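# Pair the matching socks and stack them, two arms

## Task

Work out which two of the four socks match. Lay that pair flat on the table with one sock exactly on the other, toe over toe, heel over heel and cuff over cuff. The remaining two socks must stay on the table, away from the stacked pair and not paired with each other.

## Robot and tools

Robot: two arms, left_arm and right_arm, each with a two-finger gripper and a wrist camera. Each base sits on a tilted plate, and both plates hang from one metal frame behind the arms. For clearance warnings, a plate and its half of the frame count as part of that arm. Calibrated bases in the scene frame: left_arm at (-0.045, +0.232, +0.091) m, quat_wxyz (+0.968, -0.241, +0.071, -0.018), with up in its base frame (-0.128, -0.470, +0.873). right_arm at (-0.020, -0.246, +0.091) m, quat_wxyz (+0.968, +0.243, +0.066, +0.001), with up (-0.128, +0.470, +0.873).

Frames: the scene frame has its origin at table-top height, midway between the nominal bases. +z is up, +x points out over the table, and left_arm is on the +y side (this is not the image's left). Each arm's hand poses, targets and wrist camera pose are given in that arm's own tilted base frame. The fixed camera and the table use the scene frame. On each gripper, the fingers point along its +z and open and close along its y. end_effector_position is the point between the pads, about 1 cm short of the fingertips. Reported positions and orientations can be a few cm off, more at long reach.

Row layout (used by every moving tool): one flat list of 16 numbers covering both arms. The first 8 are left_arm: x, y, z in metres, then qw, qx, qy, qz, then opening. The next 8 are the same for right_arm. Both are absolute targets in that arm's base frame. Opening runs from -1 (closed) to +1 (fully open, 0.094 m). To keep an arm still, repeat its last reported pose and its intended opening. To keep its orientation, resend the same quaternion rather than the drifted reported one. Every number you send is a command, so a 0 for an opening means half open.

execute_actions(actions, cameras): actions is a list of up to 15 actions. Each action is a list of up to 15 rows, one per 1/30 s step, and the last row is held to fill 15 steps. An action is rejected for both arms if any target lies over 0.6 m from that gripper's start along any of its own axes. An empty list just returns state and images. cameras picks images: null or ["all"] gives all, [] gives none. Names: cam_high (fixed), cam_left_wrist, cam_right_wrist, each 672x504.

move(target, speed, blend, opening_speed, blocking, cameras): drives each gripper in a straight line from its Hand target toward the row in target. target is one row or a list of up to 15 rows shared within 10 s. speed is in m/s, from 0.002 to 2.9 (default 0.25), and turn rate is capped at twice that in rad/s. It can be one number or one per target. blend is in m and rounds the corners at intermediate targets. opening_speed is in units per second on the -1..1 scale, at least 0.2; use the low end to close gently on soft items. blocking=false returns after about 0.5 s while the move continues, and a new move replaces it. Paths do not avoid obstacles or the other arm. Faster moves lag and stray more and hit harder. Don't route a gripper close to its own base, because that can flip the shoulder posture. The result adds a move: line: done, off_target, moving, held, fault, plus limits (paced = pose clipped, held = steps withheld). done means at rest within 10 mm and 2 degrees. Neither done nor off_target tells you about contact.

wait(seconds 0-10): lets time pass with the last commands held; a running move continues. stop(): brakes the running move. zoom_image(camera, region [x0,y0,x1,y1] in pixels, at most 504x504): a sharper crop of that camera's newest image. finished_scene(scene 1 or 2): ends the scene for good, so call it only once the socks stay placed without the robot.

Result lines: end_effector_position and end_effector_quat_wxyz per arm (base frame), Hand target (where each arm is now being sent), and Tool commands. Joint positions come in order waist, shoulder, elbow, wrist pitch, wrist yaw, wrist roll, then the gripper in metres. Joint torques are in N m, and joints 1-3 wrap at ±28. grip_measured is on the opening scale and reads up to 2.7 mm wide when empty. grip_effort_nm is in N m; negative means closing. It is not a pad force. Joint velocities may show within noise. A MOTOR HOT line means cool down; at 90 °C the arm folds and quits. Friction can leave a gripper a cm or more off its command without any contact. The controller limits orientation change to 40 degrees per step, so big turns need several steps.

Grasping cloth: socks are soft, so close slowly and well below first-touch width. To release, command an opening clearly above grip_measured.

Avoid: dropping socks or letting go while moving, knocking anything off the table (instant failure), fast impacts, hard pressing into the table, grippers or fingers touching the other arm, and long stretched holds that heat motors.

Cameras: cam_high looks down from about (0.38, -0.50, 1.30) in the scene frame. Wrist images may lag while an arm moves. Calibrations are approximate, to within a few degrees and mm.

Each tool is called after "Call:" by a JSON object that holds its "name" and its "arguments", one argument or row to a line.

## Session

Call:
{"name": "execute_actions", "arguments": {
  "actions": []
}}

Scene clock: 0.00 s.
left_arm: end_effector_position=(+0.3342, +0.0763, +0.2753) grip_measured=+1.000 grip_effort_nm=n/a end_effector_quat_wxyz=(+0.550, +0.250, +0.660, +0.447) | right_arm: end_effector_position=(+0.4217, -0.1921, +0.3566) grip_measured=+1.000 grip_effort_nm=n/a end_effector_quat_wxyz=(+0.492, +0.362, +0.640, -0.466)
Joint positions: left_arm=[0.116 0.859 0.443 0.419 -0.204 1.046 0.094] | right_arm=[-0.063 1.683 1.467 -0.012 1.202 -0.03 0.094]
Joint velocities: within noise
Joint torques (N m): no reading
Heat: left arm: 34 °C; right arm: 31 °C.
Hand target: left_arm +0.3343, +0.0731, +0.2850; +0.561, +0.249, +0.651, +0.447 | right_arm +0.4215, -0.1892, +0.3595; +0.494, +0.362, +0.640, -0.464
Tool commands: left_gripper/opening=+1.0 right_gripper/opening=+1.0

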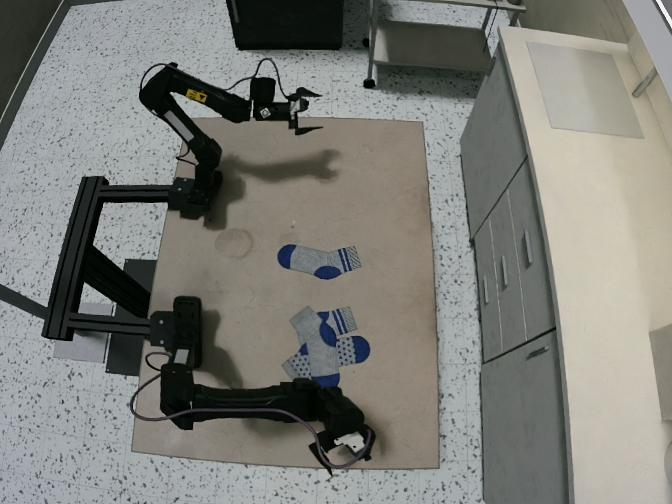

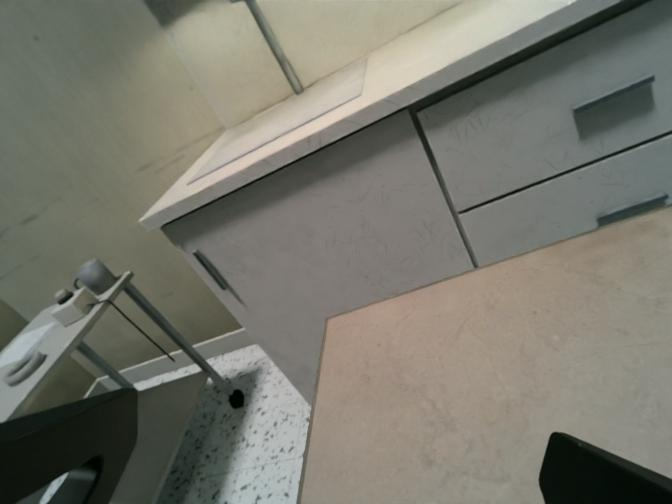

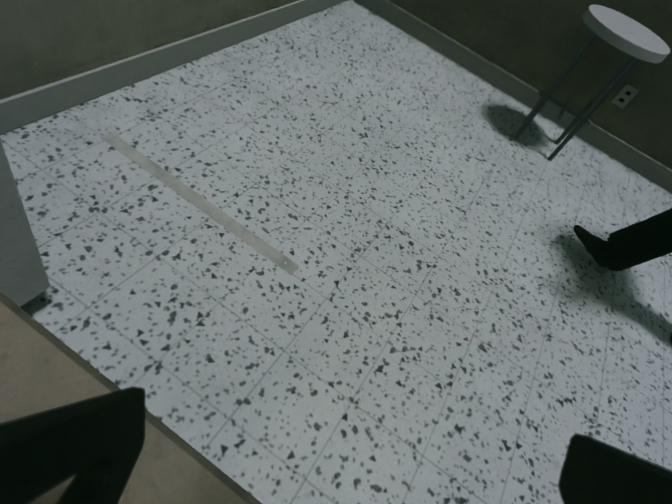

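Call:
{"name": "zoom_image", "arguments": {
  "camera": "cam_high",
  "region": [250, 220, 410, 400]
}}

Scaled by 2.800.

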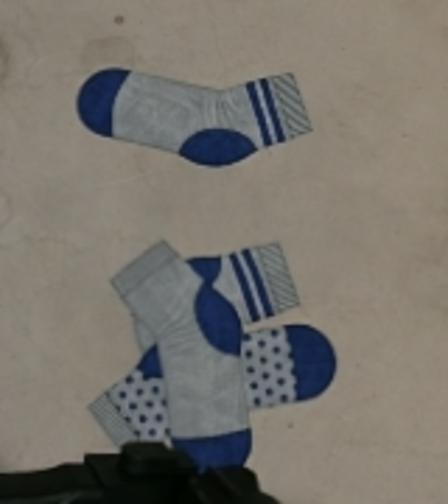

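Call:
{"name": "zoom_image", "arguments": {
  "camera": "cam_high",
  "region": [270, 295, 380, 395]
}}

Call:
{"name": "zoom_image", "arguments": {
  "camera": "cam_high",
  "region": [265, 230, 375, 290]
}}

Scaled by 4.582.

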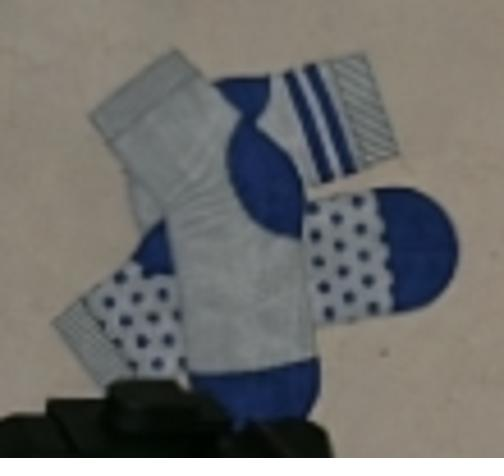

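Scaled by 4.582.

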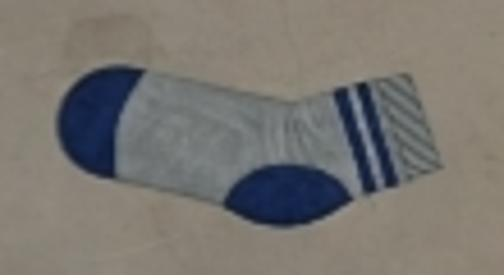

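Call:
{"name": "move", "arguments": {
  "target": [
    [0.3342, 0.0763, 0.2753, 0.550, 0.250, 0.660, 0.447, 1.0, 0.387, 0.106, 0.182, 0.066, 0.001, 0.968, -0.243, 1.0]
  ],
  "speed": 0.3
}}

Scene clock: 75.30 s.
left_arm: end_effector_position=(+0.3341, +0.0768, +0.2753) grip_measured=+1.000 grip_effort_nm=-0.012 end_effector_quat_wxyz=(+0.549, +0.250, +0.660, +0.448) | right_arm: end_effector_position=(+0.3874, +0.0985, +0.1820) grip_measured=+1.000 grip_effort_nm=-0.022 end_effector_quat_wxyz=(+0.116, +0.001, +0.967, -0.226)
Joint positions: left_arm=[0.116 0.859 0.443 0.419 -0.207 1.046 0.094] | right_arm=[0.467 2.058 2.04 -1.549 0.514 0.468 0.094]
Joint torques (N m): left_arm=[-0.84 -1.96 6.49 1.68 0.24 -0.04] | right_arm=[6.39 -7.88 7.34 0.38 -0.04 -0.05]
Heat: left arm: 35 °C; right arm: 35 °C.
Hand target: left_arm +0.3342, +0.0763, +0.2752; +0.550, +0.250, +0.660, +0.447 | right_arm +0.3868, +0.1057, +0.1816; +0.111, -0.012, +0.968, -0.225
Off the commanded pose: left_arm 0.001 m, 0 deg | right_arm 0.008 m, 6 deg.
joint sent to its limit (right arm) — joint 4 (wrist pitch), lower limit. The joint targets are off in orientation, not in position.
move: off_target (right_arm)
camera_calibration:
cam_left_wrist: T_world_to_cam=[[0.191301, -0.569849, -0.799172, 0.201413], [-0.482823, 0.654256, -0.582092, 0.314675], [0.854568, 0.497214, -0.149976, -0.195761], [0, 0, 0, 1]] pos_world=[0.280693, 0.00623263, 0.314774]
cam_right_wrist: T_world_to_cam=[[0.0742731, -0.893014, 0.443858, -0.0173273], [-0.995381, -0.0392339, 0.0876262, 0.410448], [-0.0608372, -0.448316, -0.891803, 0.319731], [0, 0, 0, 1]] pos_world=[0.429291, 0.14397, 0.256861]

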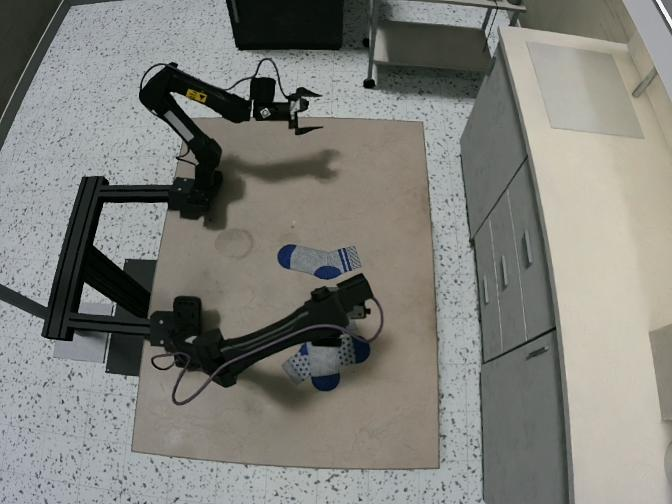

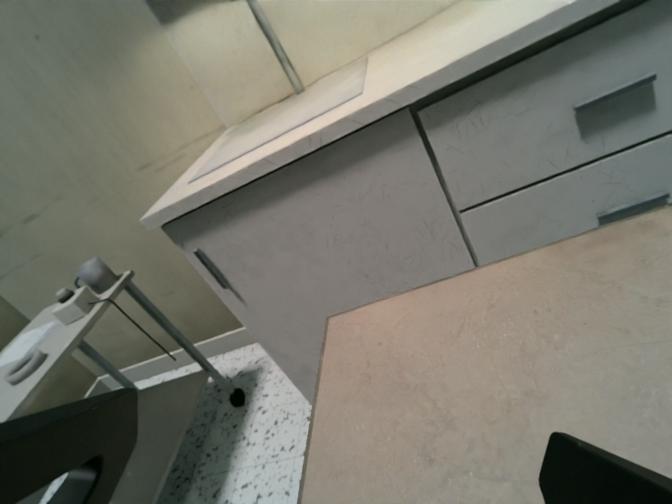

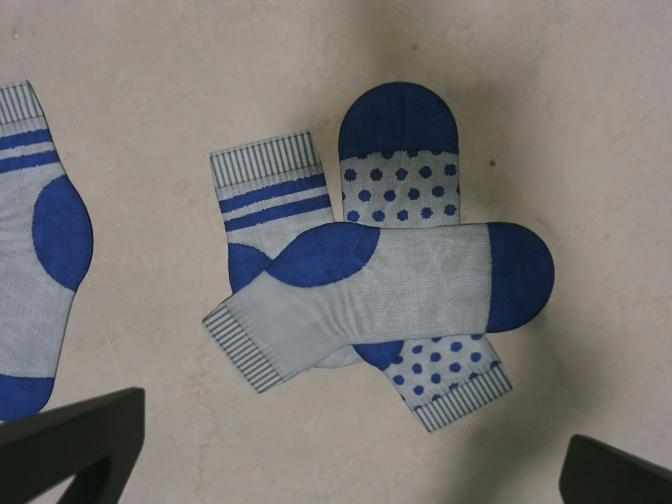

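Call:
{"name": "zoom_image", "arguments": {
  "camera": "cam_right_wrist",
  "region": [190, 60, 570, 440]
}}

Call:
{"name": "zoom_image", "arguments": {
  "camera": "cam_right_wrist",
  "region": [280, 320, 430, 430]
}}

Scaled by 1.326.

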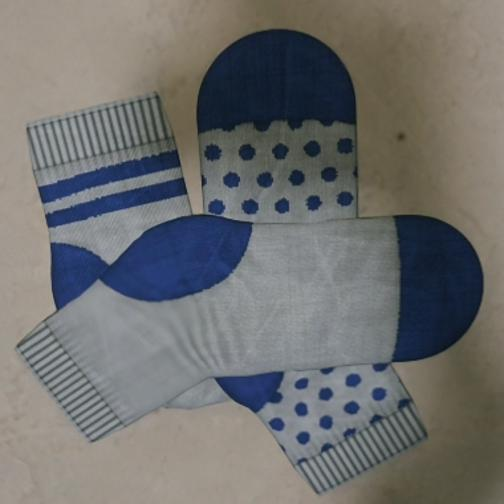

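Scaled by 3.360.

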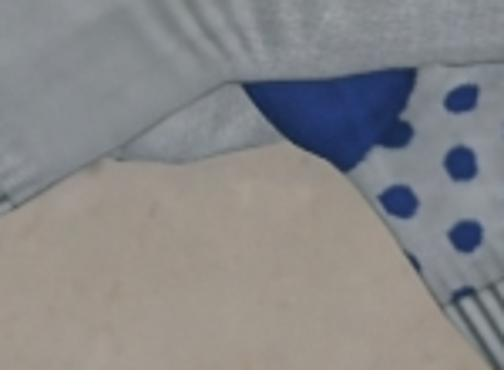

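Call:
{"name": "move", "arguments": {
  "target": [
    [0.3342, 0.0763, 0.2753, 0.550, 0.250, 0.660, 0.447, 1.0, 0.385, -0.0985, 0.1195, 0.066, 0.001, 0.968, -0.243, 0.1]
  ],
  "speed": 0.3
}}

Scene clock: 129.03 s.
left_arm: end_effector_position=(+0.3340, +0.0769, +0.2753) grip_measured=+1.000 grip_effort_nm=-0.012 end_effector_quat_wxyz=(+0.549, +0.249, +0.660, +0.448) | right_arm: end_effector_position=(+0.3847, -0.1041, +0.1136) grip_measured=+0.102 grip_effort_nm=-0.125 end_effector_quat_wxyz=(+0.051, +0.007, +0.968, -0.247)
Joint positions: left_arm=[0.116 0.859 0.443 0.419 -0.208 1.046 0.094] | right_arm=[-0.054 1.911 1.557 -1.079 0.492 -0.073 0.052]
Joint torques (N m): left_arm=[-0.65 -1.74 6.39 1.67 0.25 -0.04] | right_arm=[5.41 -13.15 3.92 0.49 -0.08 -0.1]
Heat: left arm: 35 °C; right arm: 34 °C.
Hand target: left_arm +0.3342, +0.0763, +0.2752; +0.550, +0.250, +0.660, +0.447 | right_arm +0.3850, -0.0986, +0.1195; +0.066, +0.001, +0.968, -0.243
Off the commanded pose: left_arm 0.001 m, 0 deg | right_arm 0.008 m, 2 deg.
move: done
camera_calibration:
cam_left_wrist: T_world_to_cam=[[0.191746, -0.569667, -0.799195, 0.201295], [-0.483363, 0.653885, -0.58206, 0.314818], [0.854162, 0.49791, -0.149976, -0.195652], [0, 0, 0, 1]] pos_world=[0.280693, 0.00623326, 0.314774]
cam_right_wrist: T_world_to_cam=[[0.0882448, -0.879694, 0.46728, -0.174368], [-0.977821, 0.0129522, 0.209043, 0.390663], [-0.189946, -0.475363, -0.85904, 0.210905], [0, 0, 0, 1]] pos_world=[0.437446, -0.0581943, 0.180989]

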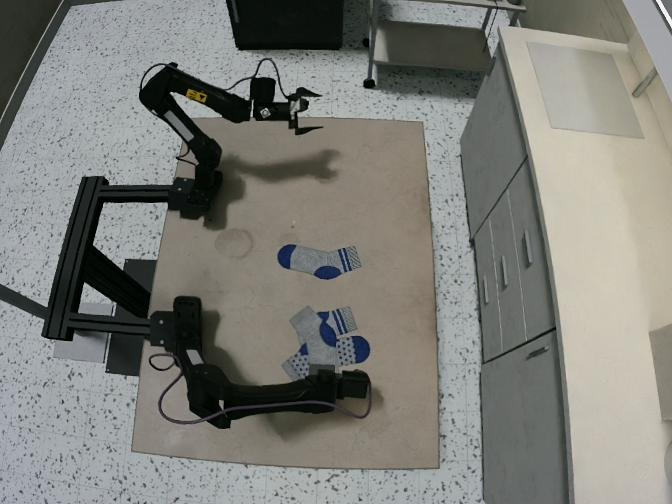

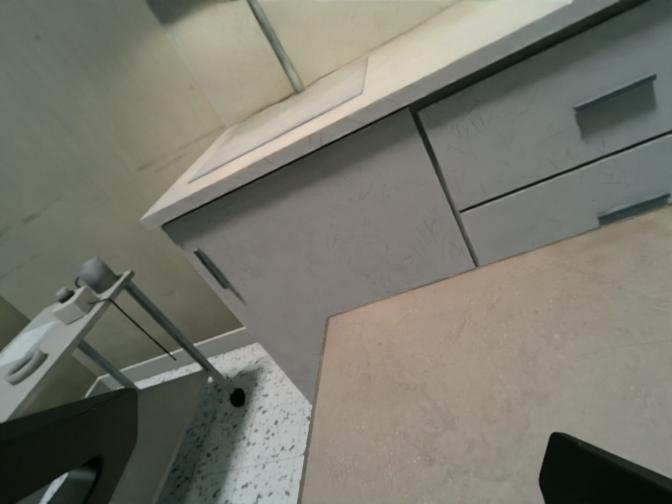

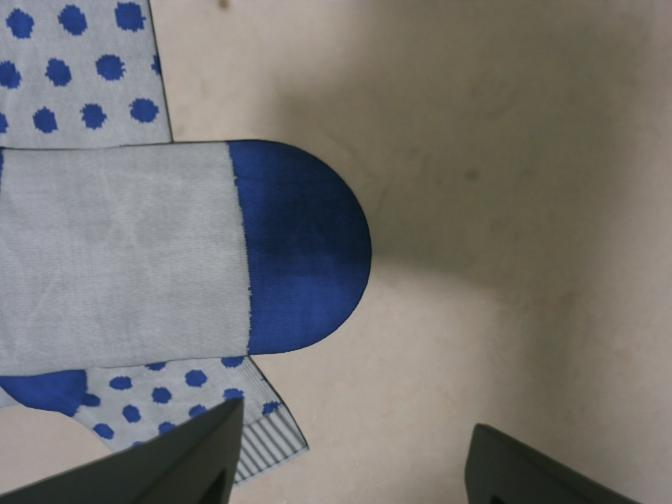

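Call:
{"name": "move", "arguments": {
  "target": [
    [0.3342, 0.0763, 0.2753, 0.550, 0.250, 0.660, 0.447, 1.0, 0.3928, -0.1333, 0.0592, 0.066, 0.001, 0.968, -0.243, 0.1]
  ],
  "speed": 0.15,
  "cameras": ["cam_right_wrist"]
}}

Scene clock: 152.70 s.
left_arm: end_effector_position=(+0.3340, +0.0769, +0.2753) grip_measured=+1.000 grip_effort_nm=-0.007 end_effector_quat_wxyz=(+0.549, +0.249, +0.660, +0.448) | right_arm: end_effector_position=(+0.3937, -0.1350, +0.0709) grip_measured=+0.102 grip_effort_nm=-0.129 end_effector_quat_wxyz=(+0.074, +0.008, +0.966, -0.248)
Joint positions: left_arm=[0.116 0.859 0.443 0.419 -0.208 1.046 0.094] | right_arm=[-0.136 1.936 1.408 -0.812 0.474 -0.176 0.052]
Joint torques (N m): left_arm=[-0.73 -1.84 6.19 1.65 0.23 0.01] | right_arm=[4.52 -9.09 3.96 0.56 -0.08 -0.08]
Heat: left arm: 36 °C; right arm: 37 °C.
Hand target: left_arm +0.3342, +0.0763, +0.2752; +0.550, +0.250, +0.660, +0.447 | right_arm +0.3925, -0.1332, +0.0594; +0.066, +0.001, +0.968, -0.243
Off the commanded pose: left_arm 0.001 m, 0 deg | right_arm 0.012 m, 1 deg.
move: off_target (right_arm)
camera_calibration:
cam_right_wrist: T_world_to_cam=[[0.0758857, -0.87711, 0.474257, -0.177652], [-0.986375, 0.00359198, 0.164473, 0.414077], [-0.145964, -0.480277, -0.864887, 0.143665], [0, 0, 0, 1]] pos_world=[0.442886, -0.088309, 0.140403]
Images, in order (width x height): cam_right_wrist 672x504.

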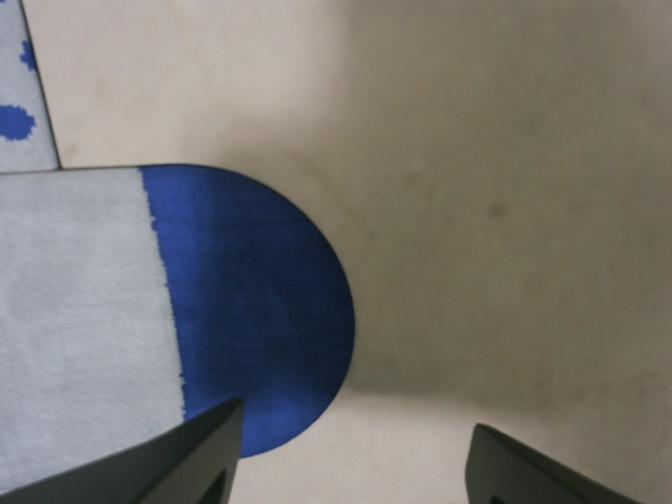

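Call:
{"name": "move", "arguments": {
  "target": [
    [0.3342, 0.0763, 0.2753, 0.550, 0.250, 0.660, 0.447, 1.0, 0.3954, -0.1347, 0.0398, 0.066, 0.001, 0.968, -0.243, 0.1]
  ],
  "speed": 0.08,
  "cameras": ["cam_right_wrist"]
}}

Scene clock: 163.47 s.
left_arm: end_effector_position=(+0.3340, +0.0769, +0.2753) grip_measured=+1.000 grip_effort_nm=-0.012 end_effector_quat_wxyz=(+0.549, +0.249, +0.660, +0.448) | right_arm: end_effector_position=(+0.3975, -0.1354, +0.0526) grip_measured=+0.102 grip_effort_nm=-0.125 end_effector_quat_wxyz=(+0.076, +0.007, +0.966, -0.248)
Joint positions: left_arm=[0.116 0.859 0.443 0.419 -0.208 1.046 0.094] | right_arm=[-0.136 1.969 1.377 -0.744 0.473 -0.179 0.052]
Joint torques (N m): left_arm=[-0.75 -1.95 6.41 1.74 0.23 -0.05] | right_arm=[4.38 -8.95 3.75 0.63 -0.08 -0.08]
Heat: left arm: 36 °C; right arm: 36 °C.
Hand target: left_arm +0.3342, +0.0763, +0.2752; +0.550, +0.250, +0.660, +0.447 | right_arm +0.3951, -0.1346, +0.0400; +0.066, +0.001, +0.968, -0.243
Off the commanded pose: left_arm 0.001 m, 0 deg | right_arm 0.013 m, 1 deg.
move: off_target (right_arm)
camera_calibration:
cam_right_wrist: T_world_to_cam=[[0.0774194, -0.876883, 0.474429, -0.170158], [-0.986822, 0.0004209, 0.161812, 0.420863], [-0.14209, -0.480704, -0.865294, 0.126628], [0, 0, 0, 1]] pos_world=[0.446482, -0.0885151, 0.122197]
Images, in order (width x height): cam_right_wrist 672x504.

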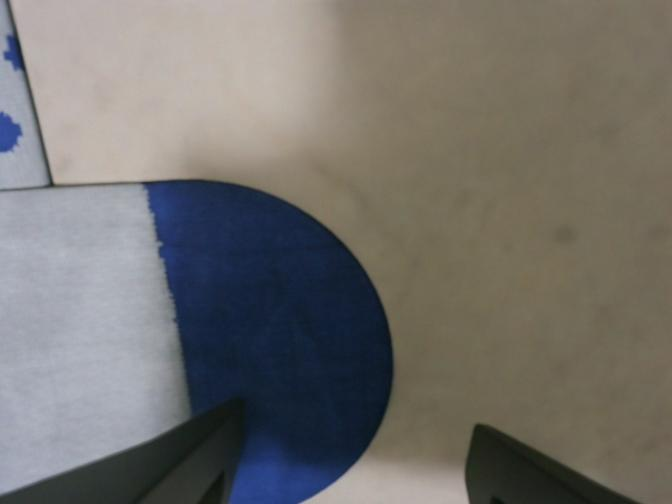

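Call:
{"name": "move", "arguments": {
  "target": [
    [0.3342, 0.0763, 0.2753, 0.550, 0.250, 0.660, 0.447, 1.0, 0.3960, -0.1390, 0.0315, 0.066, 0.001, 0.968, -0.243, 0.1]
  ],
  "speed": 0.05,
  "cameras": ["cam_right_wrist"]
}}

Scene clock: 168.77 s.
left_arm: end_effector_position=(+0.3340, +0.0769, +0.2753) grip_measured=+1.000 grip_effort_nm=-0.022 end_effector_quat_wxyz=(+0.549, +0.249, +0.660, +0.448) | right_arm: end_effector_position=(+0.3989, -0.1384, +0.0489) grip_measured=+0.102 grip_effort_nm=-0.129 end_effector_quat_wxyz=(+0.079, +0.006, +0.966, -0.248)
Joint positions: left_arm=[0.116 0.859 0.443 0.419 -0.208 1.046 0.094] | right_arm=[-0.144 1.974 1.368 -0.72 0.471 -0.191 0.052]
Joint torques (N m): left_arm=[-0.83 -1.77 6.35 1.67 0.23 -0.03] | right_arm=[4.1 -8.31 3.34 0.73 -0.09 -0.05]
Heat: left arm: 36 °C; right arm: 36 °C.
Hand target: left_arm +0.3342, +0.0763, +0.2752; +0.550, +0.250, +0.660, +0.447 | right_arm +0.3954, -0.1388, +0.0319; +0.066, +0.001, +0.968, -0.243
Off the commanded pose: left_arm 0.001 m, 0 deg | right_arm 0.018 m, 2 deg.
move: off_target (right_arm)
camera_calibration:
cam_right_wrist: T_world_to_cam=[[0.0784143, -0.87599, 0.475913, -0.171602], [-0.987488, -0.00273488, 0.157671, 0.422701], [-0.136816, -0.482322, -0.865244, 0.11993], [0, 0, 0, 1]] pos_world=[0.447276, -0.0913201, 0.118789]
Images, in order (width x height): cam_right_wrist 672x504.

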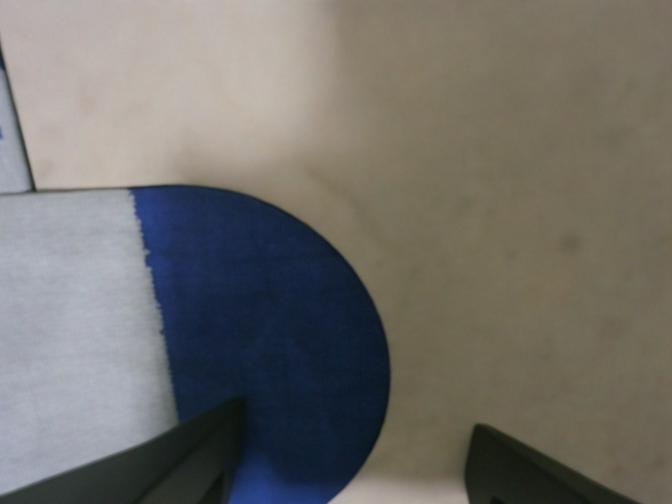

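Call:
{"name": "zoom_image", "arguments": {
  "camera": "cam_right_wrist",
  "region": [140, 300, 540, 504]
}}

Scaled by 1.260.

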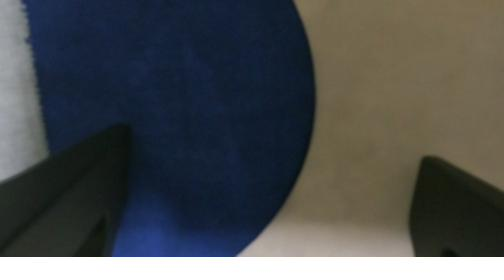

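Call:
{"name": "move", "arguments": {
  "target": [
    [0.3342, 0.0763, 0.2753, 0.550, 0.250, 0.660, 0.447, 1.0, 0.3973, -0.1437, 0.0228, 0.066, 0.001, 0.968, -0.243, 0.1]
  ],
  "speed": 0.05,
  "cameras": ["cam_right_wrist"]
}}

Scene clock: 175.73 s.
left_arm: end_effector_position=(+0.3340, +0.0769, +0.2753) grip_measured=+1.000 grip_effort_nm=-0.017 end_effector_quat_wxyz=(+0.549, +0.249, +0.660, +0.448) | right_arm: end_effector_position=(+0.3994, -0.1388, +0.0481) grip_measured=+0.102 grip_effort_nm=-0.125 end_effector_quat_wxyz=(+0.079, +0.000, +0.966, -0.247)
Joint positions: left_arm=[0.116 0.859 0.443 0.419 -0.208 1.046 0.094] | right_arm=[-0.146 1.974 1.365 -0.712 0.468 -0.205 0.052]
Joint torques (N m): left_arm=[-0.8 -2.02 6.41 1.7 0.23 -0.04] | right_arm=[3.37 -7.04 2.74 1.04 -0.08 -0.02]
Heat: left arm: 36 °C; right arm: 36 °C.
Hand target: left_arm +0.3342, +0.0763, +0.2752; +0.550, +0.250, +0.660, +0.447 | right_arm +0.3957, -0.1431, +0.0238; +0.065, +0.001, +0.968, -0.243
Off the commanded pose: left_arm 0.001 m, 0 deg | right_arm 0.026 m, 2 deg.
move: off_target (right_arm)
camera_calibration:
cam_right_wrist: T_world_to_cam=[[0.0891465, -0.875363, 0.475175, -0.175646], [-0.987062, -0.0138062, 0.159746, 0.421611], [-0.133276, -0.483268, -0.865268, 0.117514], [0, 0, 0, 1]] pos_world=[0.447476, -0.0911423, 0.117793]
Images, in order (width x height): cam_right_wrist 672x504.

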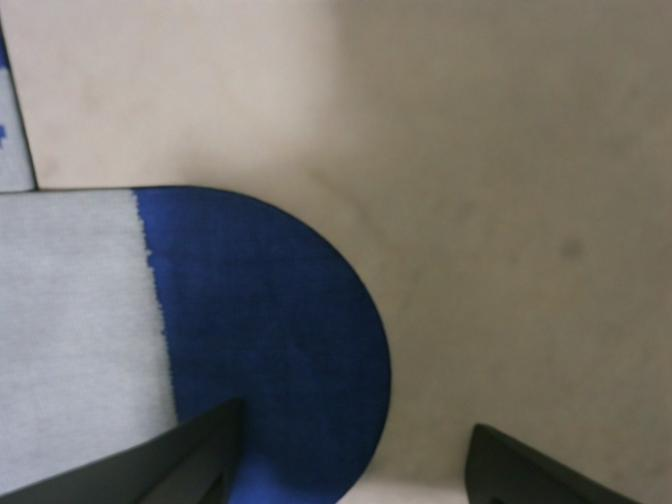

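Call:
{"name": "move", "arguments": {
  "target": [
    [0.3342, 0.0763, 0.2753, 0.550, 0.250, 0.660, 0.447, 1.0, 0.3973, -0.1437, 0.0228, 0.066, 0.001, 0.968, -0.243, -0.9]
  ],
  "speed": 0.05,
  "opening_speed": 0.5,
  "cameras": ["cam_right_wrist"]
}}

Scene clock: 181.80 s.
left_arm: end_effector_position=(+0.3340, +0.0769, +0.2753) grip_measured=+1.000 grip_effort_nm=-0.017 end_effector_quat_wxyz=(+0.549, +0.249, +0.660, +0.448) | right_arm: end_effector_position=(+0.4037, -0.1325, +0.0453) grip_measured=-0.896 grip_effort_nm=-0.222 end_effector_quat_wxyz=(+0.089, -0.002, +0.970, -0.228)
Joint positions: left_arm=[0.116 0.859 0.443 0.419 -0.208 1.046 0.094] | right_arm=[-0.146 1.974 1.363 -0.698 0.425 -0.206 0.005]
Joint torques (N m): left_arm=[-0.79 -1.84 6.52 1.69 0.23 -0.05] | right_arm=[3.4 -6.99 2.97 0.89 0.35 -0.05]
Heat: left arm: 36 °C; right arm: 35 °C.
Hand target: left_arm +0.3342, +0.0763, +0.2752; +0.550, +0.250, +0.660, +0.447 | right_arm +0.3961, -0.1429, +0.0238; +0.065, +0.001, +0.968, -0.242
Off the commanded pose: left_arm 0.001 m, 0 deg | right_arm 0.026 m, 3 deg.
move: off_target (right_arm)
camera_calibration:
cam_right_wrist: T_world_to_cam=[[0.0915044, -0.89216, 0.442354, -0.17095], [-0.989444, -0.0313281, 0.14149, 0.425924], [-0.112374, -0.450632, -0.885609, 0.115527], [0, 0, 0, 1]] pos_world=[0.450052, -0.0871111, 0.117668]
Images, in order (width x height): cam_right_wrist 672x504.

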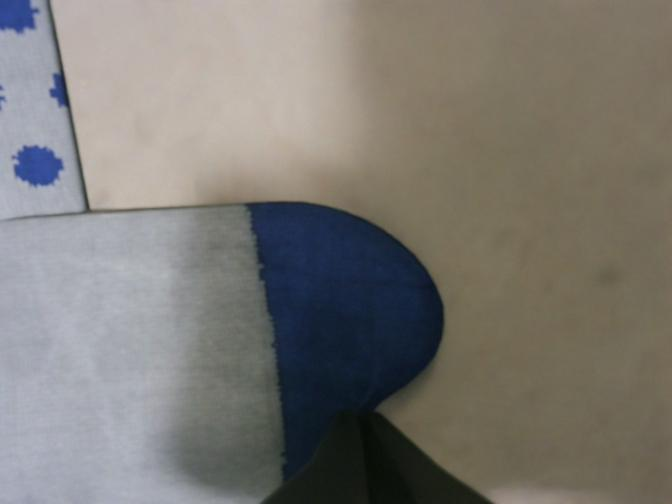

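Call:
{"name": "move", "arguments": {
  "target": [
    [0.3342, 0.0763, 0.2753, 0.550, 0.250, 0.660, 0.447, 1.0, 0.3973, -0.1437, 0.0228, 0.066, 0.001, 0.968, -0.243, -1.0],
    [0.3342, 0.0763, 0.2753, 0.550, 0.250, 0.660, 0.447, 1.0, 0.393, -0.110, 0.080, 0.066, 0.001, 0.968, -0.243, -1.0]
  ],
  "speed": 0.08,
  "cameras": ["cam_high", "cam_right_wrist"]
}}

Scene clock: 188.00 s.
left_arm: end_effector_position=(+0.3340, +0.0769, +0.2753) grip_measured=+1.000 grip_effort_nm=-0.012 end_effector_quat_wxyz=(+0.549, +0.249, +0.660, +0.448) | right_arm: end_effector_position=(+0.3873, -0.1149, +0.0633) grip_measured=-0.968 grip_effort_nm=-1.057 end_effector_quat_wxyz=(+0.048, +0.001, +0.970, -0.239)
Joint positions: left_arm=[0.116 0.859 0.443 0.419 -0.208 1.046 0.094] | right_arm=[-0.089 1.96 1.426 -0.885 0.471 -0.124 0.002]
Joint torques (N m): left_arm=[-0.66 -1.95 6.23 1.72 0.22 -0.05] | right_arm=[5.89 -12.92 6.58 0.13 0.07 0.09]
Heat: left arm: 36 °C; right arm: 35 °C.
Hand target: left_arm +0.3342, +0.0763, +0.2752; +0.550, +0.250, +0.660, +0.447 | right_arm +0.3927, -0.1101, +0.0797; +0.066, +0.001, +0.968, -0.243
Off the commanded pose: left_arm 0.001 m, 0 deg | right_arm 0.018 m, 2 deg.
move: off_target (right_arm)
camera_calibration:
cam_right_wrist: T_world_to_cam=[[0.103516, -0.885028, 0.453884, -0.166257], [-0.975981, -0.00243538, 0.217841, 0.400896], [-0.19169, -0.465532, -0.864023, 0.16525], [0, 0, 0, 1]] pos_world=[0.440154, -0.0692361, 0.13091]
Images, in order (width x height): cam_high 672x504, cam_right_wrist 672x504.

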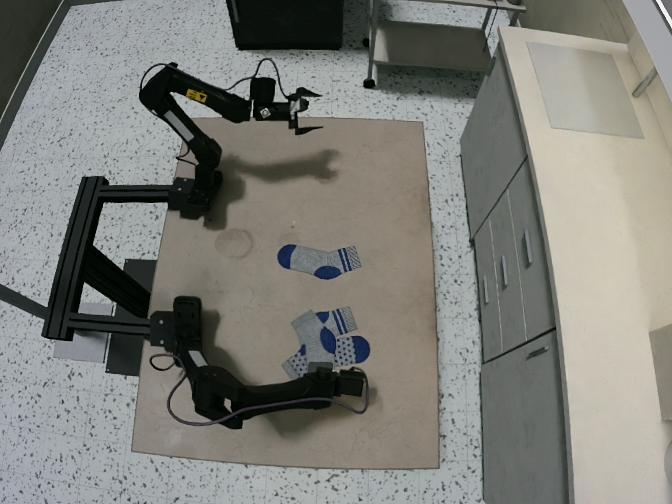

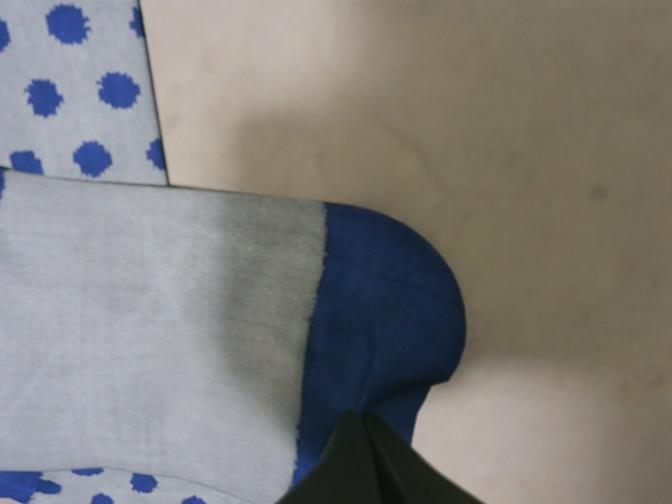

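Call:
{"name": "move", "arguments": {
  "target": [
    [0.3342, 0.0763, 0.2753, 0.550, 0.250, 0.660, 0.447, 1.0, 0.3722, -0.0482, 0.1364, 0.066, 0.001, 0.968, -0.243, -1.0],
    [0.3342, 0.0763, 0.2753, 0.550, 0.250, 0.660, 0.447, 1.0, 0.3437, 0.0641, 0.1748, 0.066, 0.001, 0.968, -0.243, -1.0],
    [0.3342, 0.0763, 0.2753, 0.550, 0.250, 0.660, 0.447, 1.0, 0.3136, 0.1533, 0.1910, 0.066, 0.001, 0.968, -0.243, -1.0]
  ],
  "speed": 0.15,
  "blend": 0.03,
  "cameras": ["cam_high", "cam_right_wrist"]
}}

Scene clock: 204.47 s.
left_arm: end_effector_position=(+0.3340, +0.0769, +0.2753) grip_measured=+1.000 grip_effort_nm=-0.012 end_effector_quat_wxyz=(+0.549, +0.249, +0.660, +0.448) | right_arm: end_effector_position=(+0.3148, +0.1499, +0.1819) grip_measured=-0.968 grip_effort_nm=-1.053 end_effector_quat_wxyz=(+0.126, -0.022, +0.970, -0.205)
Joint positions: left_arm=[0.116 0.859 0.443 0.419 -0.208 1.046 0.094] | right_arm=[0.681 1.892 1.813 -1.549 0.484 0.651 0.002]
Joint torques (N m): left_arm=[-0.7 -1.78 6.35 1.68 0.21 -0.02] | right_arm=[4.83 -7.43 7.43 0.47 -0.04 0.07]
Heat: left arm: 36 °C; right arm: 35 °C.
Hand target: left_arm +0.3342, +0.0763, +0.2752; +0.550, +0.250, +0.660, +0.447 | right_arm +0.3135, +0.1529, +0.1903; +0.132, -0.019, +0.971, -0.198
Off the commanded pose: left_arm 0.001 m, 0 deg | right_arm 0.010 m, 9 deg.
joint sent to its limit (right arm) — joint 4 (wrist pitch), lower limit. The joint targets are off in orientation, not in position.
move: off_target (right_arm)
camera_calibration:
cam_right_wrist: T_world_to_cam=[[0.117579, -0.903507, 0.412128, 0.0276616], [-0.992604, -0.0942977, 0.0764586, 0.349731], [-0.0302182, -0.41807, -0.907912, 0.32711], [0, 0, 0, 1]] pos_world=[0.353776, 0.194726, 0.258847]
Images, in order (width x height): cam_high 672x504, cam_right_wrist 672x504.

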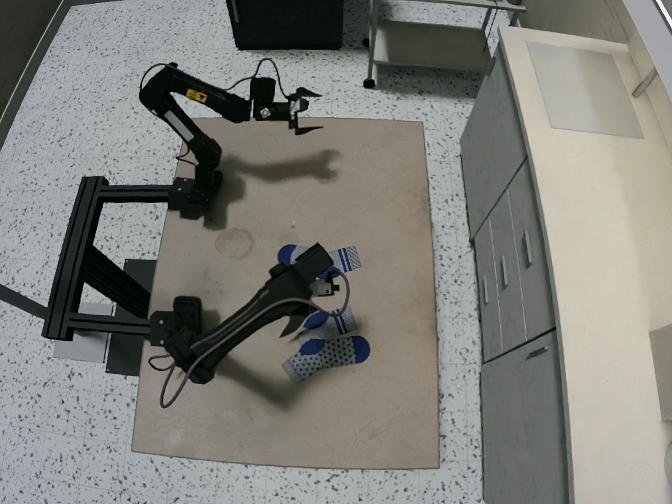

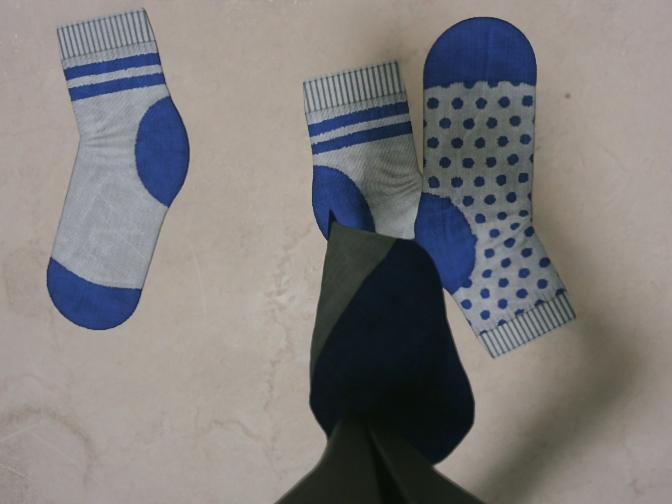

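Call:
{"name": "move", "arguments": {
  "target": [
    [0.3342, 0.0763, 0.2753, 0.550, 0.250, 0.660, 0.447, 1.0, 0.4628, -0.0489, 0.3332, 0.066, 0.001, 0.968, -0.243, -1.0],
    [0.3342, 0.0763, 0.2753, 0.550, 0.250, 0.660, 0.447, 1.0, 0.4726, -0.0953, 0.2680, 0.066, 0.001, 0.968, -0.243, -1.0],
    [0.3342, 0.0763, 0.2753, 0.550, 0.250, 0.660, 0.447, 1.0, 0.4244, -0.1439, 0.1841, 0.066, 0.001, 0.968, -0.243, -1.0],
    [0.3342, 0.0763, 0.2753, 0.550, 0.250, 0.660, 0.447, 1.0, 0.3440, -0.1840, 0.1138, 0.066, 0.001, 0.968, -0.243, -1.0],
    [0.3342, 0.0763, 0.2753, 0.550, 0.250, 0.660, 0.447, 1.0, 0.2883, -0.2050, 0.0700, 0.066, 0.001, 0.968, -0.243, -1.0]
  ],
  "speed": [0.2, 0.15, 0.15, 0.15, 0.1],
  "blend": [0.03, 0.03, 0.03, 0.03, 0],
  "cameras": ["cam_high", "cam_right_wrist"]
}}

Scene clock: 221.47 s.
left_arm: end_effector_position=(+0.3340, +0.0769, +0.2753) grip_measured=+1.000 grip_effort_nm=-0.022 end_effector_quat_wxyz=(+0.549, +0.249, +0.660, +0.448) | right_arm: end_effector_position=(+0.2865, -0.2038, +0.0687) grip_measured=-0.968 grip_effort_nm=-1.048 end_effector_quat_wxyz=(+0.051, +0.000, +0.969, -0.241)
Joint positions: left_arm=[0.116 0.859 0.443 0.419 -0.208 1.046 0.094] | right_arm=[-0.425 1.637 1.033 -0.655 0.394 -0.487 0.001]
Joint torques (N m): left_arm=[-0.75 -1.72 6.41 1.69 0.19 -0.04] | right_arm=[2.25 -10.26 3.14 0.74 -0.1 -0.08]
Heat: left arm: 37 °C; right arm: 35 °C.
Hand target: left_arm +0.3342, +0.0763, +0.2752; +0.550, +0.250, +0.660, +0.447 | right_arm +0.2883, -0.2050, +0.0702; +0.066, +0.001, +0.968, -0.243
Off the commanded pose: left_arm 0.001 m, 0 deg | right_arm 0.003 m, 2 deg.
move: done
camera_calibration:
cam_right_wrist: T_world_to_cam=[[0.102572, -0.883668, 0.456738, -0.23654], [-0.977176, -0.00364304, 0.212401, 0.301664], [-0.186028, -0.4681, -0.863873, 0.107002], [0, 0, 0, 1]] pos_world=[0.338946, -0.157836, 0.136399]
Images, in order (width x height): cam_high 672x504, cam_right_wrist 672x504.

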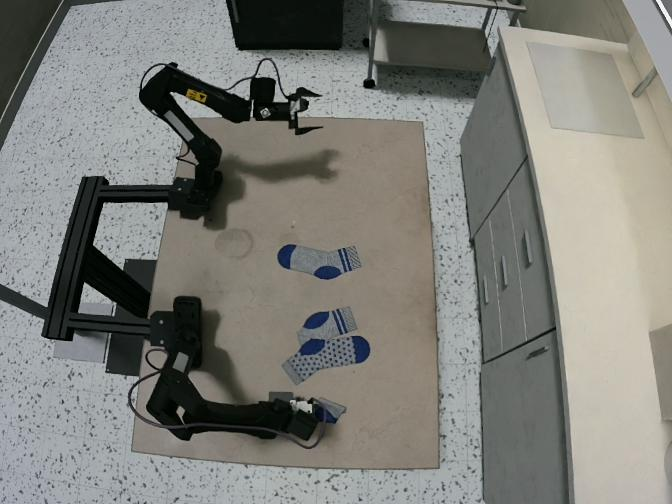

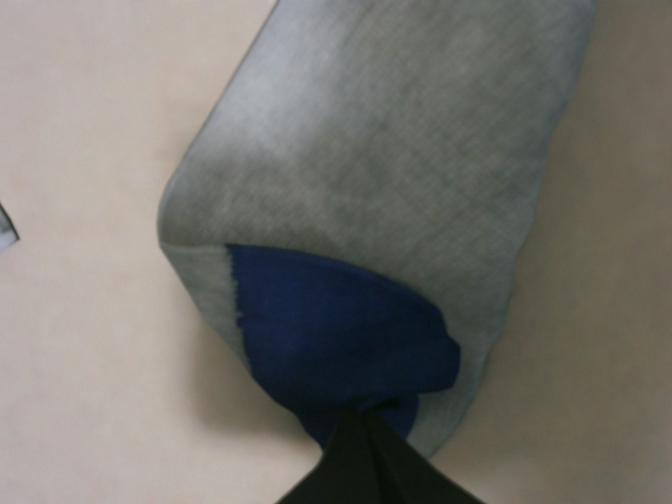

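Call:
{"name": "move", "arguments": {
  "target": [
    [0.3342, 0.0763, 0.2753, 0.550, 0.250, 0.660, 0.447, 1.0, 0.2680, -0.2050, 0.0730, 0.066, 0.001, 0.968, -0.243, -1.0],
    [0.3342, 0.0763, 0.2753, 0.550, 0.250, 0.660, 0.447, 1.0, 0.2680, -0.2050, 0.0730, 0.066, 0.001, 0.968, -0.243, 0.2]
  ],
  "speed": 0.1,
  "opening_speed": 1.0,
  "cameras": ["cam_right_wrist"]
}}

Scene clock: 227.37 s.
left_arm: end_effector_position=(+0.3340, +0.0769, +0.2753) grip_measured=+1.000 grip_effort_nm=-0.017 end_effector_quat_wxyz=(+0.549, +0.249, +0.660, +0.448) | right_arm: end_effector_position=(+0.2684, -0.2057, +0.0698) grip_measured=+0.198 grip_effort_nm=0.090 end_effector_quat_wxyz=(+0.055, +0.002, +0.969, -0.242)
Joint positions: left_arm=[0.116 0.859 0.443 0.419 -0.208 1.046 0.094] | right_arm=[-0.459 1.569 0.964 -0.634 0.383 -0.52 0.056]
Joint torques (N m): left_arm=[-0.77 -2 6.35 1.67 0.21 -0.04] | right_arm=[2.15 -10.48 3.32 0.53 -0.1 -0.08]
Heat: left arm: 37 °C; right arm: 36 °C.
Hand target: left_arm +0.3342, +0.0763, +0.2752; +0.550, +0.250, +0.660, +0.447 | right_arm +0.2680, -0.2050, +0.0730; +0.066, +0.001, +0.968, -0.243
Off the commanded pose: left_arm 0.001 m, 0 deg | right_arm 0.003 m, 1 deg.
move: done
camera_calibration:
cam_right_wrist: T_world_to_cam=[[0.0978239, -0.882769, 0.459511, -0.235655], [-0.978709, -0.00161744, 0.205247, 0.284979], [-0.180443, -0.469805, -0.864132, 0.101824], [0, 0, 0, 1]] pos_world=[0.320337, -0.15973, 0.137785]
Images, in order (width x height): cam_right_wrist 672x504.

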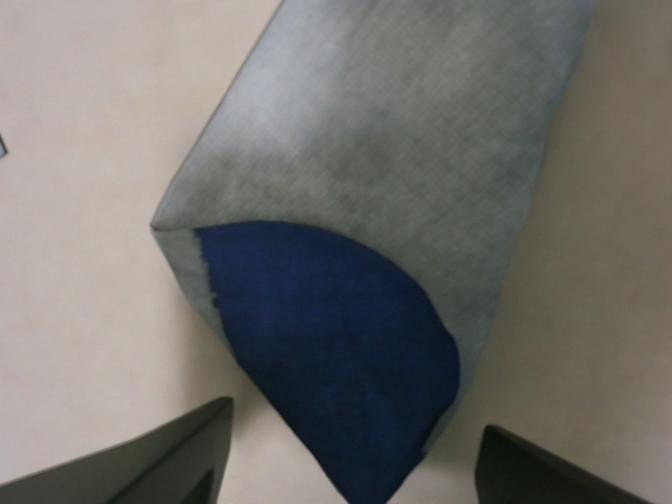

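Call:
{"name": "move", "arguments": {
  "target": [
    [0.3342, 0.0763, 0.2753, 0.550, 0.250, 0.660, 0.447, 1.0, 0.2580, -0.1600, 0.1550, 0.066, 0.001, 0.968, -0.243, 0.3],
    [0.3342, 0.0763, 0.2753, 0.550, 0.250, 0.660, 0.447, 1.0, 0.387, 0.106, 0.182, 0.066, 0.001, 0.968, -0.243, 0.1]
  ],
  "speed": [0.15, 0.3],
  "blend": [0.02, 0],
  "cameras": ["cam_high", "cam_right_wrist"]
}}

Scene clock: 234.77 s.
left_arm: end_effector_position=(+0.3340, +0.0769, +0.2753) grip_measured=+1.000 grip_effort_nm=-0.012 end_effector_quat_wxyz=(+0.549, +0.249, +0.660, +0.448) | right_arm: end_effector_position=(+0.3859, +0.1037, +0.1804) grip_measured=+0.102 grip_effort_nm=-0.125 end_effector_quat_wxyz=(+0.112, -0.012, +0.968, -0.223)
Joint positions: left_arm=[0.116 0.859 0.443 0.419 -0.208 1.046 0.094] | right_arm=[0.477 2.061 2.041 -1.55 0.505 0.452 0.052]
Joint torques (N m): left_arm=[-0.9 -1.87 6.38 1.71 0.22 0.02] | right_arm=[5.55 -8.08 7.31 0.39 0.03 0.1]
Heat: left arm: 37 °C; right arm: 36 °C.
Hand target: left_arm +0.3342, +0.0763, +0.2752; +0.550, +0.250, +0.660, +0.447 | right_arm +0.3868, +0.1057, +0.1815; +0.111, -0.012, +0.968, -0.225
Off the commanded pose: left_arm 0.001 m, 0 deg | right_arm 0.003 m, 6 deg.
joint sent to its limit (right arm) — joint 4 (wrist pitch), lower limit. The joint targets are off in orientation, not in position.
move: off_target (right_arm); target 2's new opening was sent with right_arm's hand 0.003 m and 6 deg from that target
camera_calibration:
cam_right_wrist: T_world_to_cam=[[0.101719, -0.892434, 0.439563, -0.0217531], [-0.992889, -0.0636079, 0.100623, 0.408549], [-0.0618394, -0.446673, -0.892558, 0.320916], [0, 0, 0, 1]] pos_world=[0.427701, 0.149918, 0.254888]
Images, in order (width x height): cam_high 672x504, cam_right_wrist 672x504.

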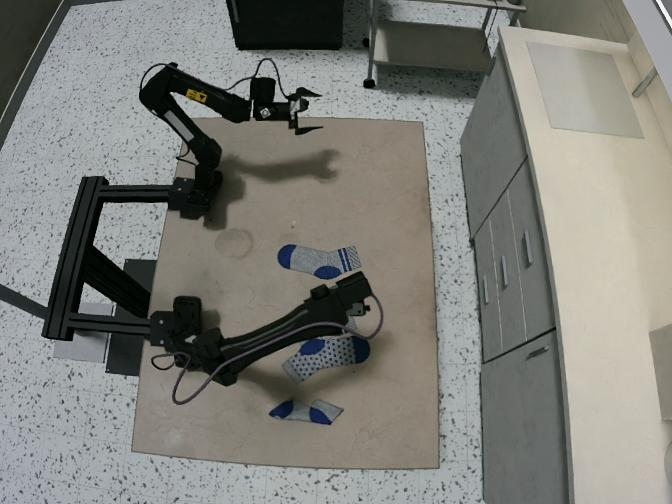

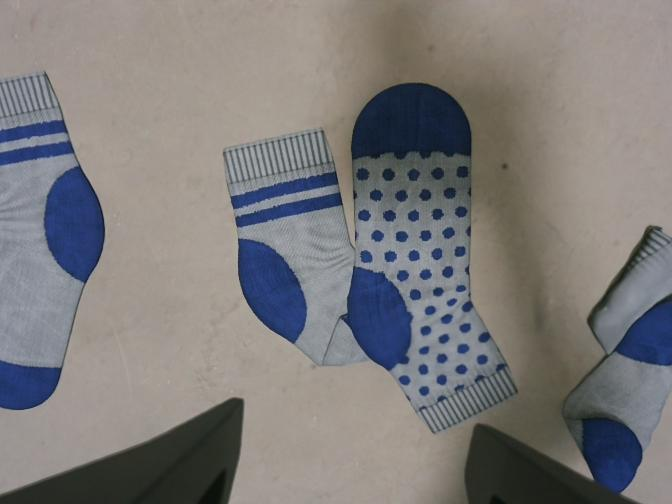

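Call:
{"name": "zoom_image", "arguments": {
  "camera": "cam_right_wrist",
  "region": [200, 100, 520, 440]
}}

Call:
{"name": "zoom_image", "arguments": {
  "camera": "cam_right_wrist",
  "region": [290, 220, 430, 400]
}}

Scaled by 1.482.

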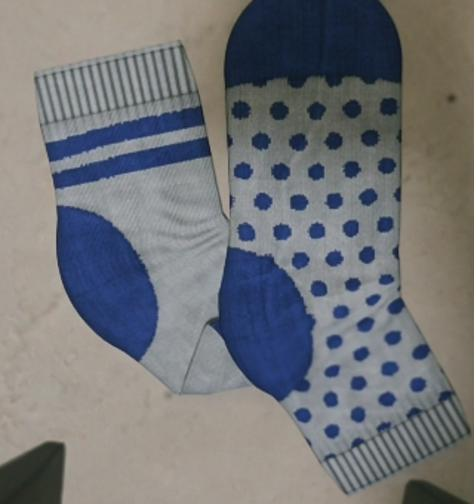

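Scaled by 2.800.

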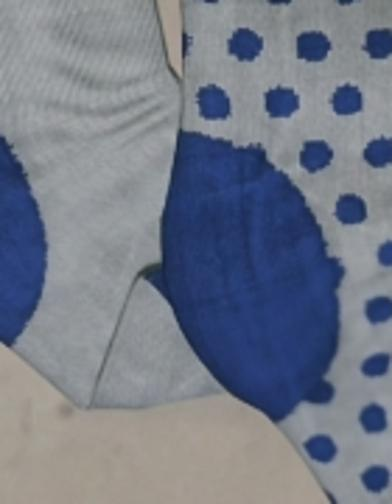

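Call:
{"name": "move", "arguments": {
  "target": [
    [0.3342, 0.0763, 0.2753, 0.550, 0.250, 0.660, 0.447, 1.0, 0.2892, -0.0651, 0.0647, 0.1724, 0.4554, 0.8542, -0.1836, 0.1]
  ],
  "speed": 0.25,
  "cameras": ["cam_high", "cam_right_wrist"]
}}

Scene clock: 308.70 s.
left_arm: end_effector_position=(+0.3340, +0.0769, +0.2753) grip_measured=+1.000 grip_effort_nm=-0.007 end_effector_quat_wxyz=(+0.549, +0.249, +0.660, +0.448) | right_arm: end_effector_position=(+0.2899, -0.0656, +0.0629) grip_measured=+0.102 grip_effort_nm=-0.125 end_effector_quat_wxyz=(+0.163, +0.449, +0.857, -0.191)
Joint positions: left_arm=[0.116 0.859 0.443 0.419 -0.208 1.046 0.094] | right_arm=[0.067 1.614 0.992 -0.863 0.502 1.01 0.052]
Joint torques (N m): left_arm=[-0.51 -1.96 6.48 1.68 0.24 -0.06] | right_arm=[3.22 -8.79 3.63 0.48 -0.04 0.09]
Heat: left arm: 37 °C; right arm: 34 °C.
Hand target: left_arm +0.3342, +0.0763, +0.2752; +0.550, +0.250, +0.660, +0.447 | right_arm +0.2892, -0.0651, +0.0647; +0.172, +0.455, +0.854, -0.184
Off the commanded pose: left_arm 0.001 m, 0 deg | right_arm 0.002 m, 2 deg.
move: done
camera_calibration:
cam_right_wrist: T_world_to_cam=[[-0.755323, -0.617782, 0.218706, 0.16891], [-0.652312, 0.740828, -0.160197, 0.284753], [-0.0630569, -0.263665, -0.962551, 0.151259], [0, 0, 0, 1]] pos_world=[0.322868, -0.0667218, 0.15427]
Images, in order (width x height): cam_high 672x504, cam_right_wrist 672x504.

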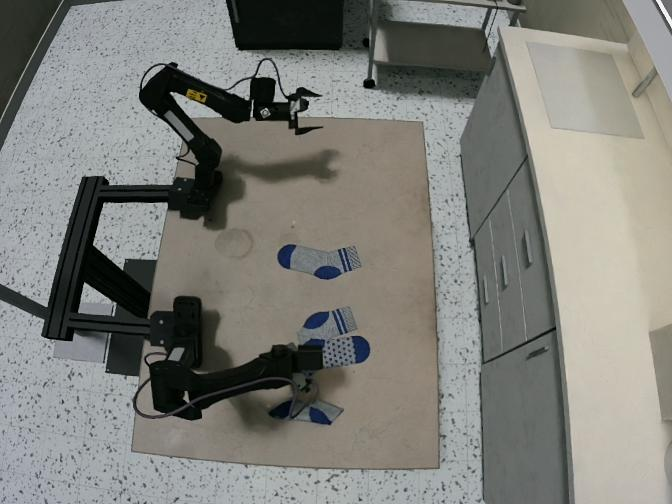

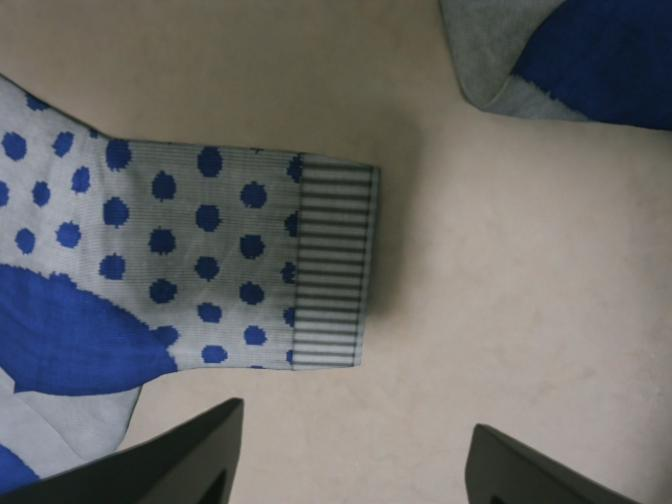

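Call:
{"name": "move", "arguments": {
  "target": [
    [0.3342, 0.0763, 0.2753, 0.550, 0.250, 0.660, 0.447, 1.0, 0.2977, -0.0944, 0.0095, 0.1724, 0.4554, 0.8542, -0.1836, 0.1],
    [0.3342, 0.0763, 0.2753, 0.550, 0.250, 0.660, 0.447, 1.0, 0.2998, -0.1019, -0.0045, 0.1724, 0.4554, 0.8542, -0.1836, 0.1]
  ],
  "speed": [0.12, 0.05],
  "cameras": ["cam_right_wrist"]
}}

Scene clock: 317.43 s.
left_arm: end_effector_position=(+0.3340, +0.0769, +0.2753) grip_measured=+1.000 grip_effort_nm=-0.017 end_effector_quat_wxyz=(+0.549, +0.249, +0.660, +0.448) | right_arm: end_effector_position=(+0.2987, -0.0980, +0.0095) grip_measured=+0.102 grip_effort_nm=-0.105 end_effector_quat_wxyz=(+0.172, +0.452, +0.856, -0.185)
Joint positions: left_arm=[0.116 0.859 0.443 0.419 -0.208 1.046 0.094] | right_arm=[-0.054 1.717 0.861 -0.542 0.484 0.875 0.052]
Joint torques (N m): left_arm=[-0.62 -1.99 6.34 1.68 0.2 -0.02] | right_arm=[2.22 -4.59 2.48 1.13 -0.05 -0.02]
Heat: left arm: 37 °C; right arm: 34 °C.
Hand target: left_arm +0.3342, +0.0763, +0.2752; +0.550, +0.250, +0.660, +0.447 | right_arm +0.2990, -0.1016, -0.0036; +0.172, +0.455, +0.854, -0.184
Off the commanded pose: left_arm 0.001 m, 0 deg | right_arm 0.015 m, 0 deg.
move: off_target (right_arm)
camera_calibration:
cam_right_wrist: T_world_to_cam=[[-0.759972, -0.61839, 0.20009, 0.168653], [-0.648645, 0.741148, -0.173088, 0.305027], [-0.0412604, -0.261329, -0.964368, 0.0855386], [0, 0, 0, 1]] pos_world=[0.329555, -0.0994234, 0.101541]
Images, in order (width x height): cam_right_wrist 672x504.

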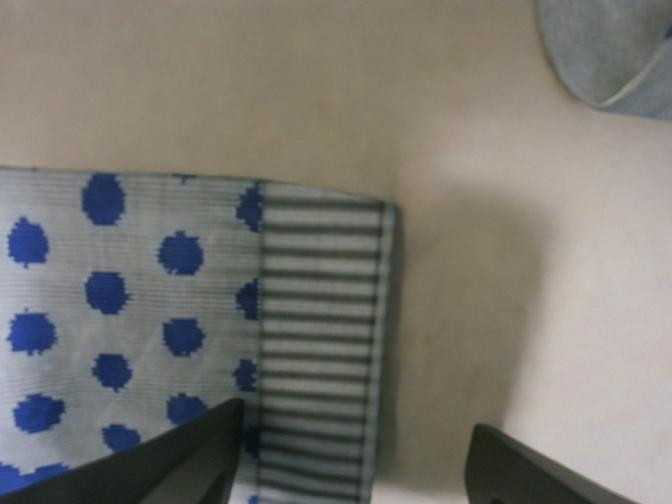

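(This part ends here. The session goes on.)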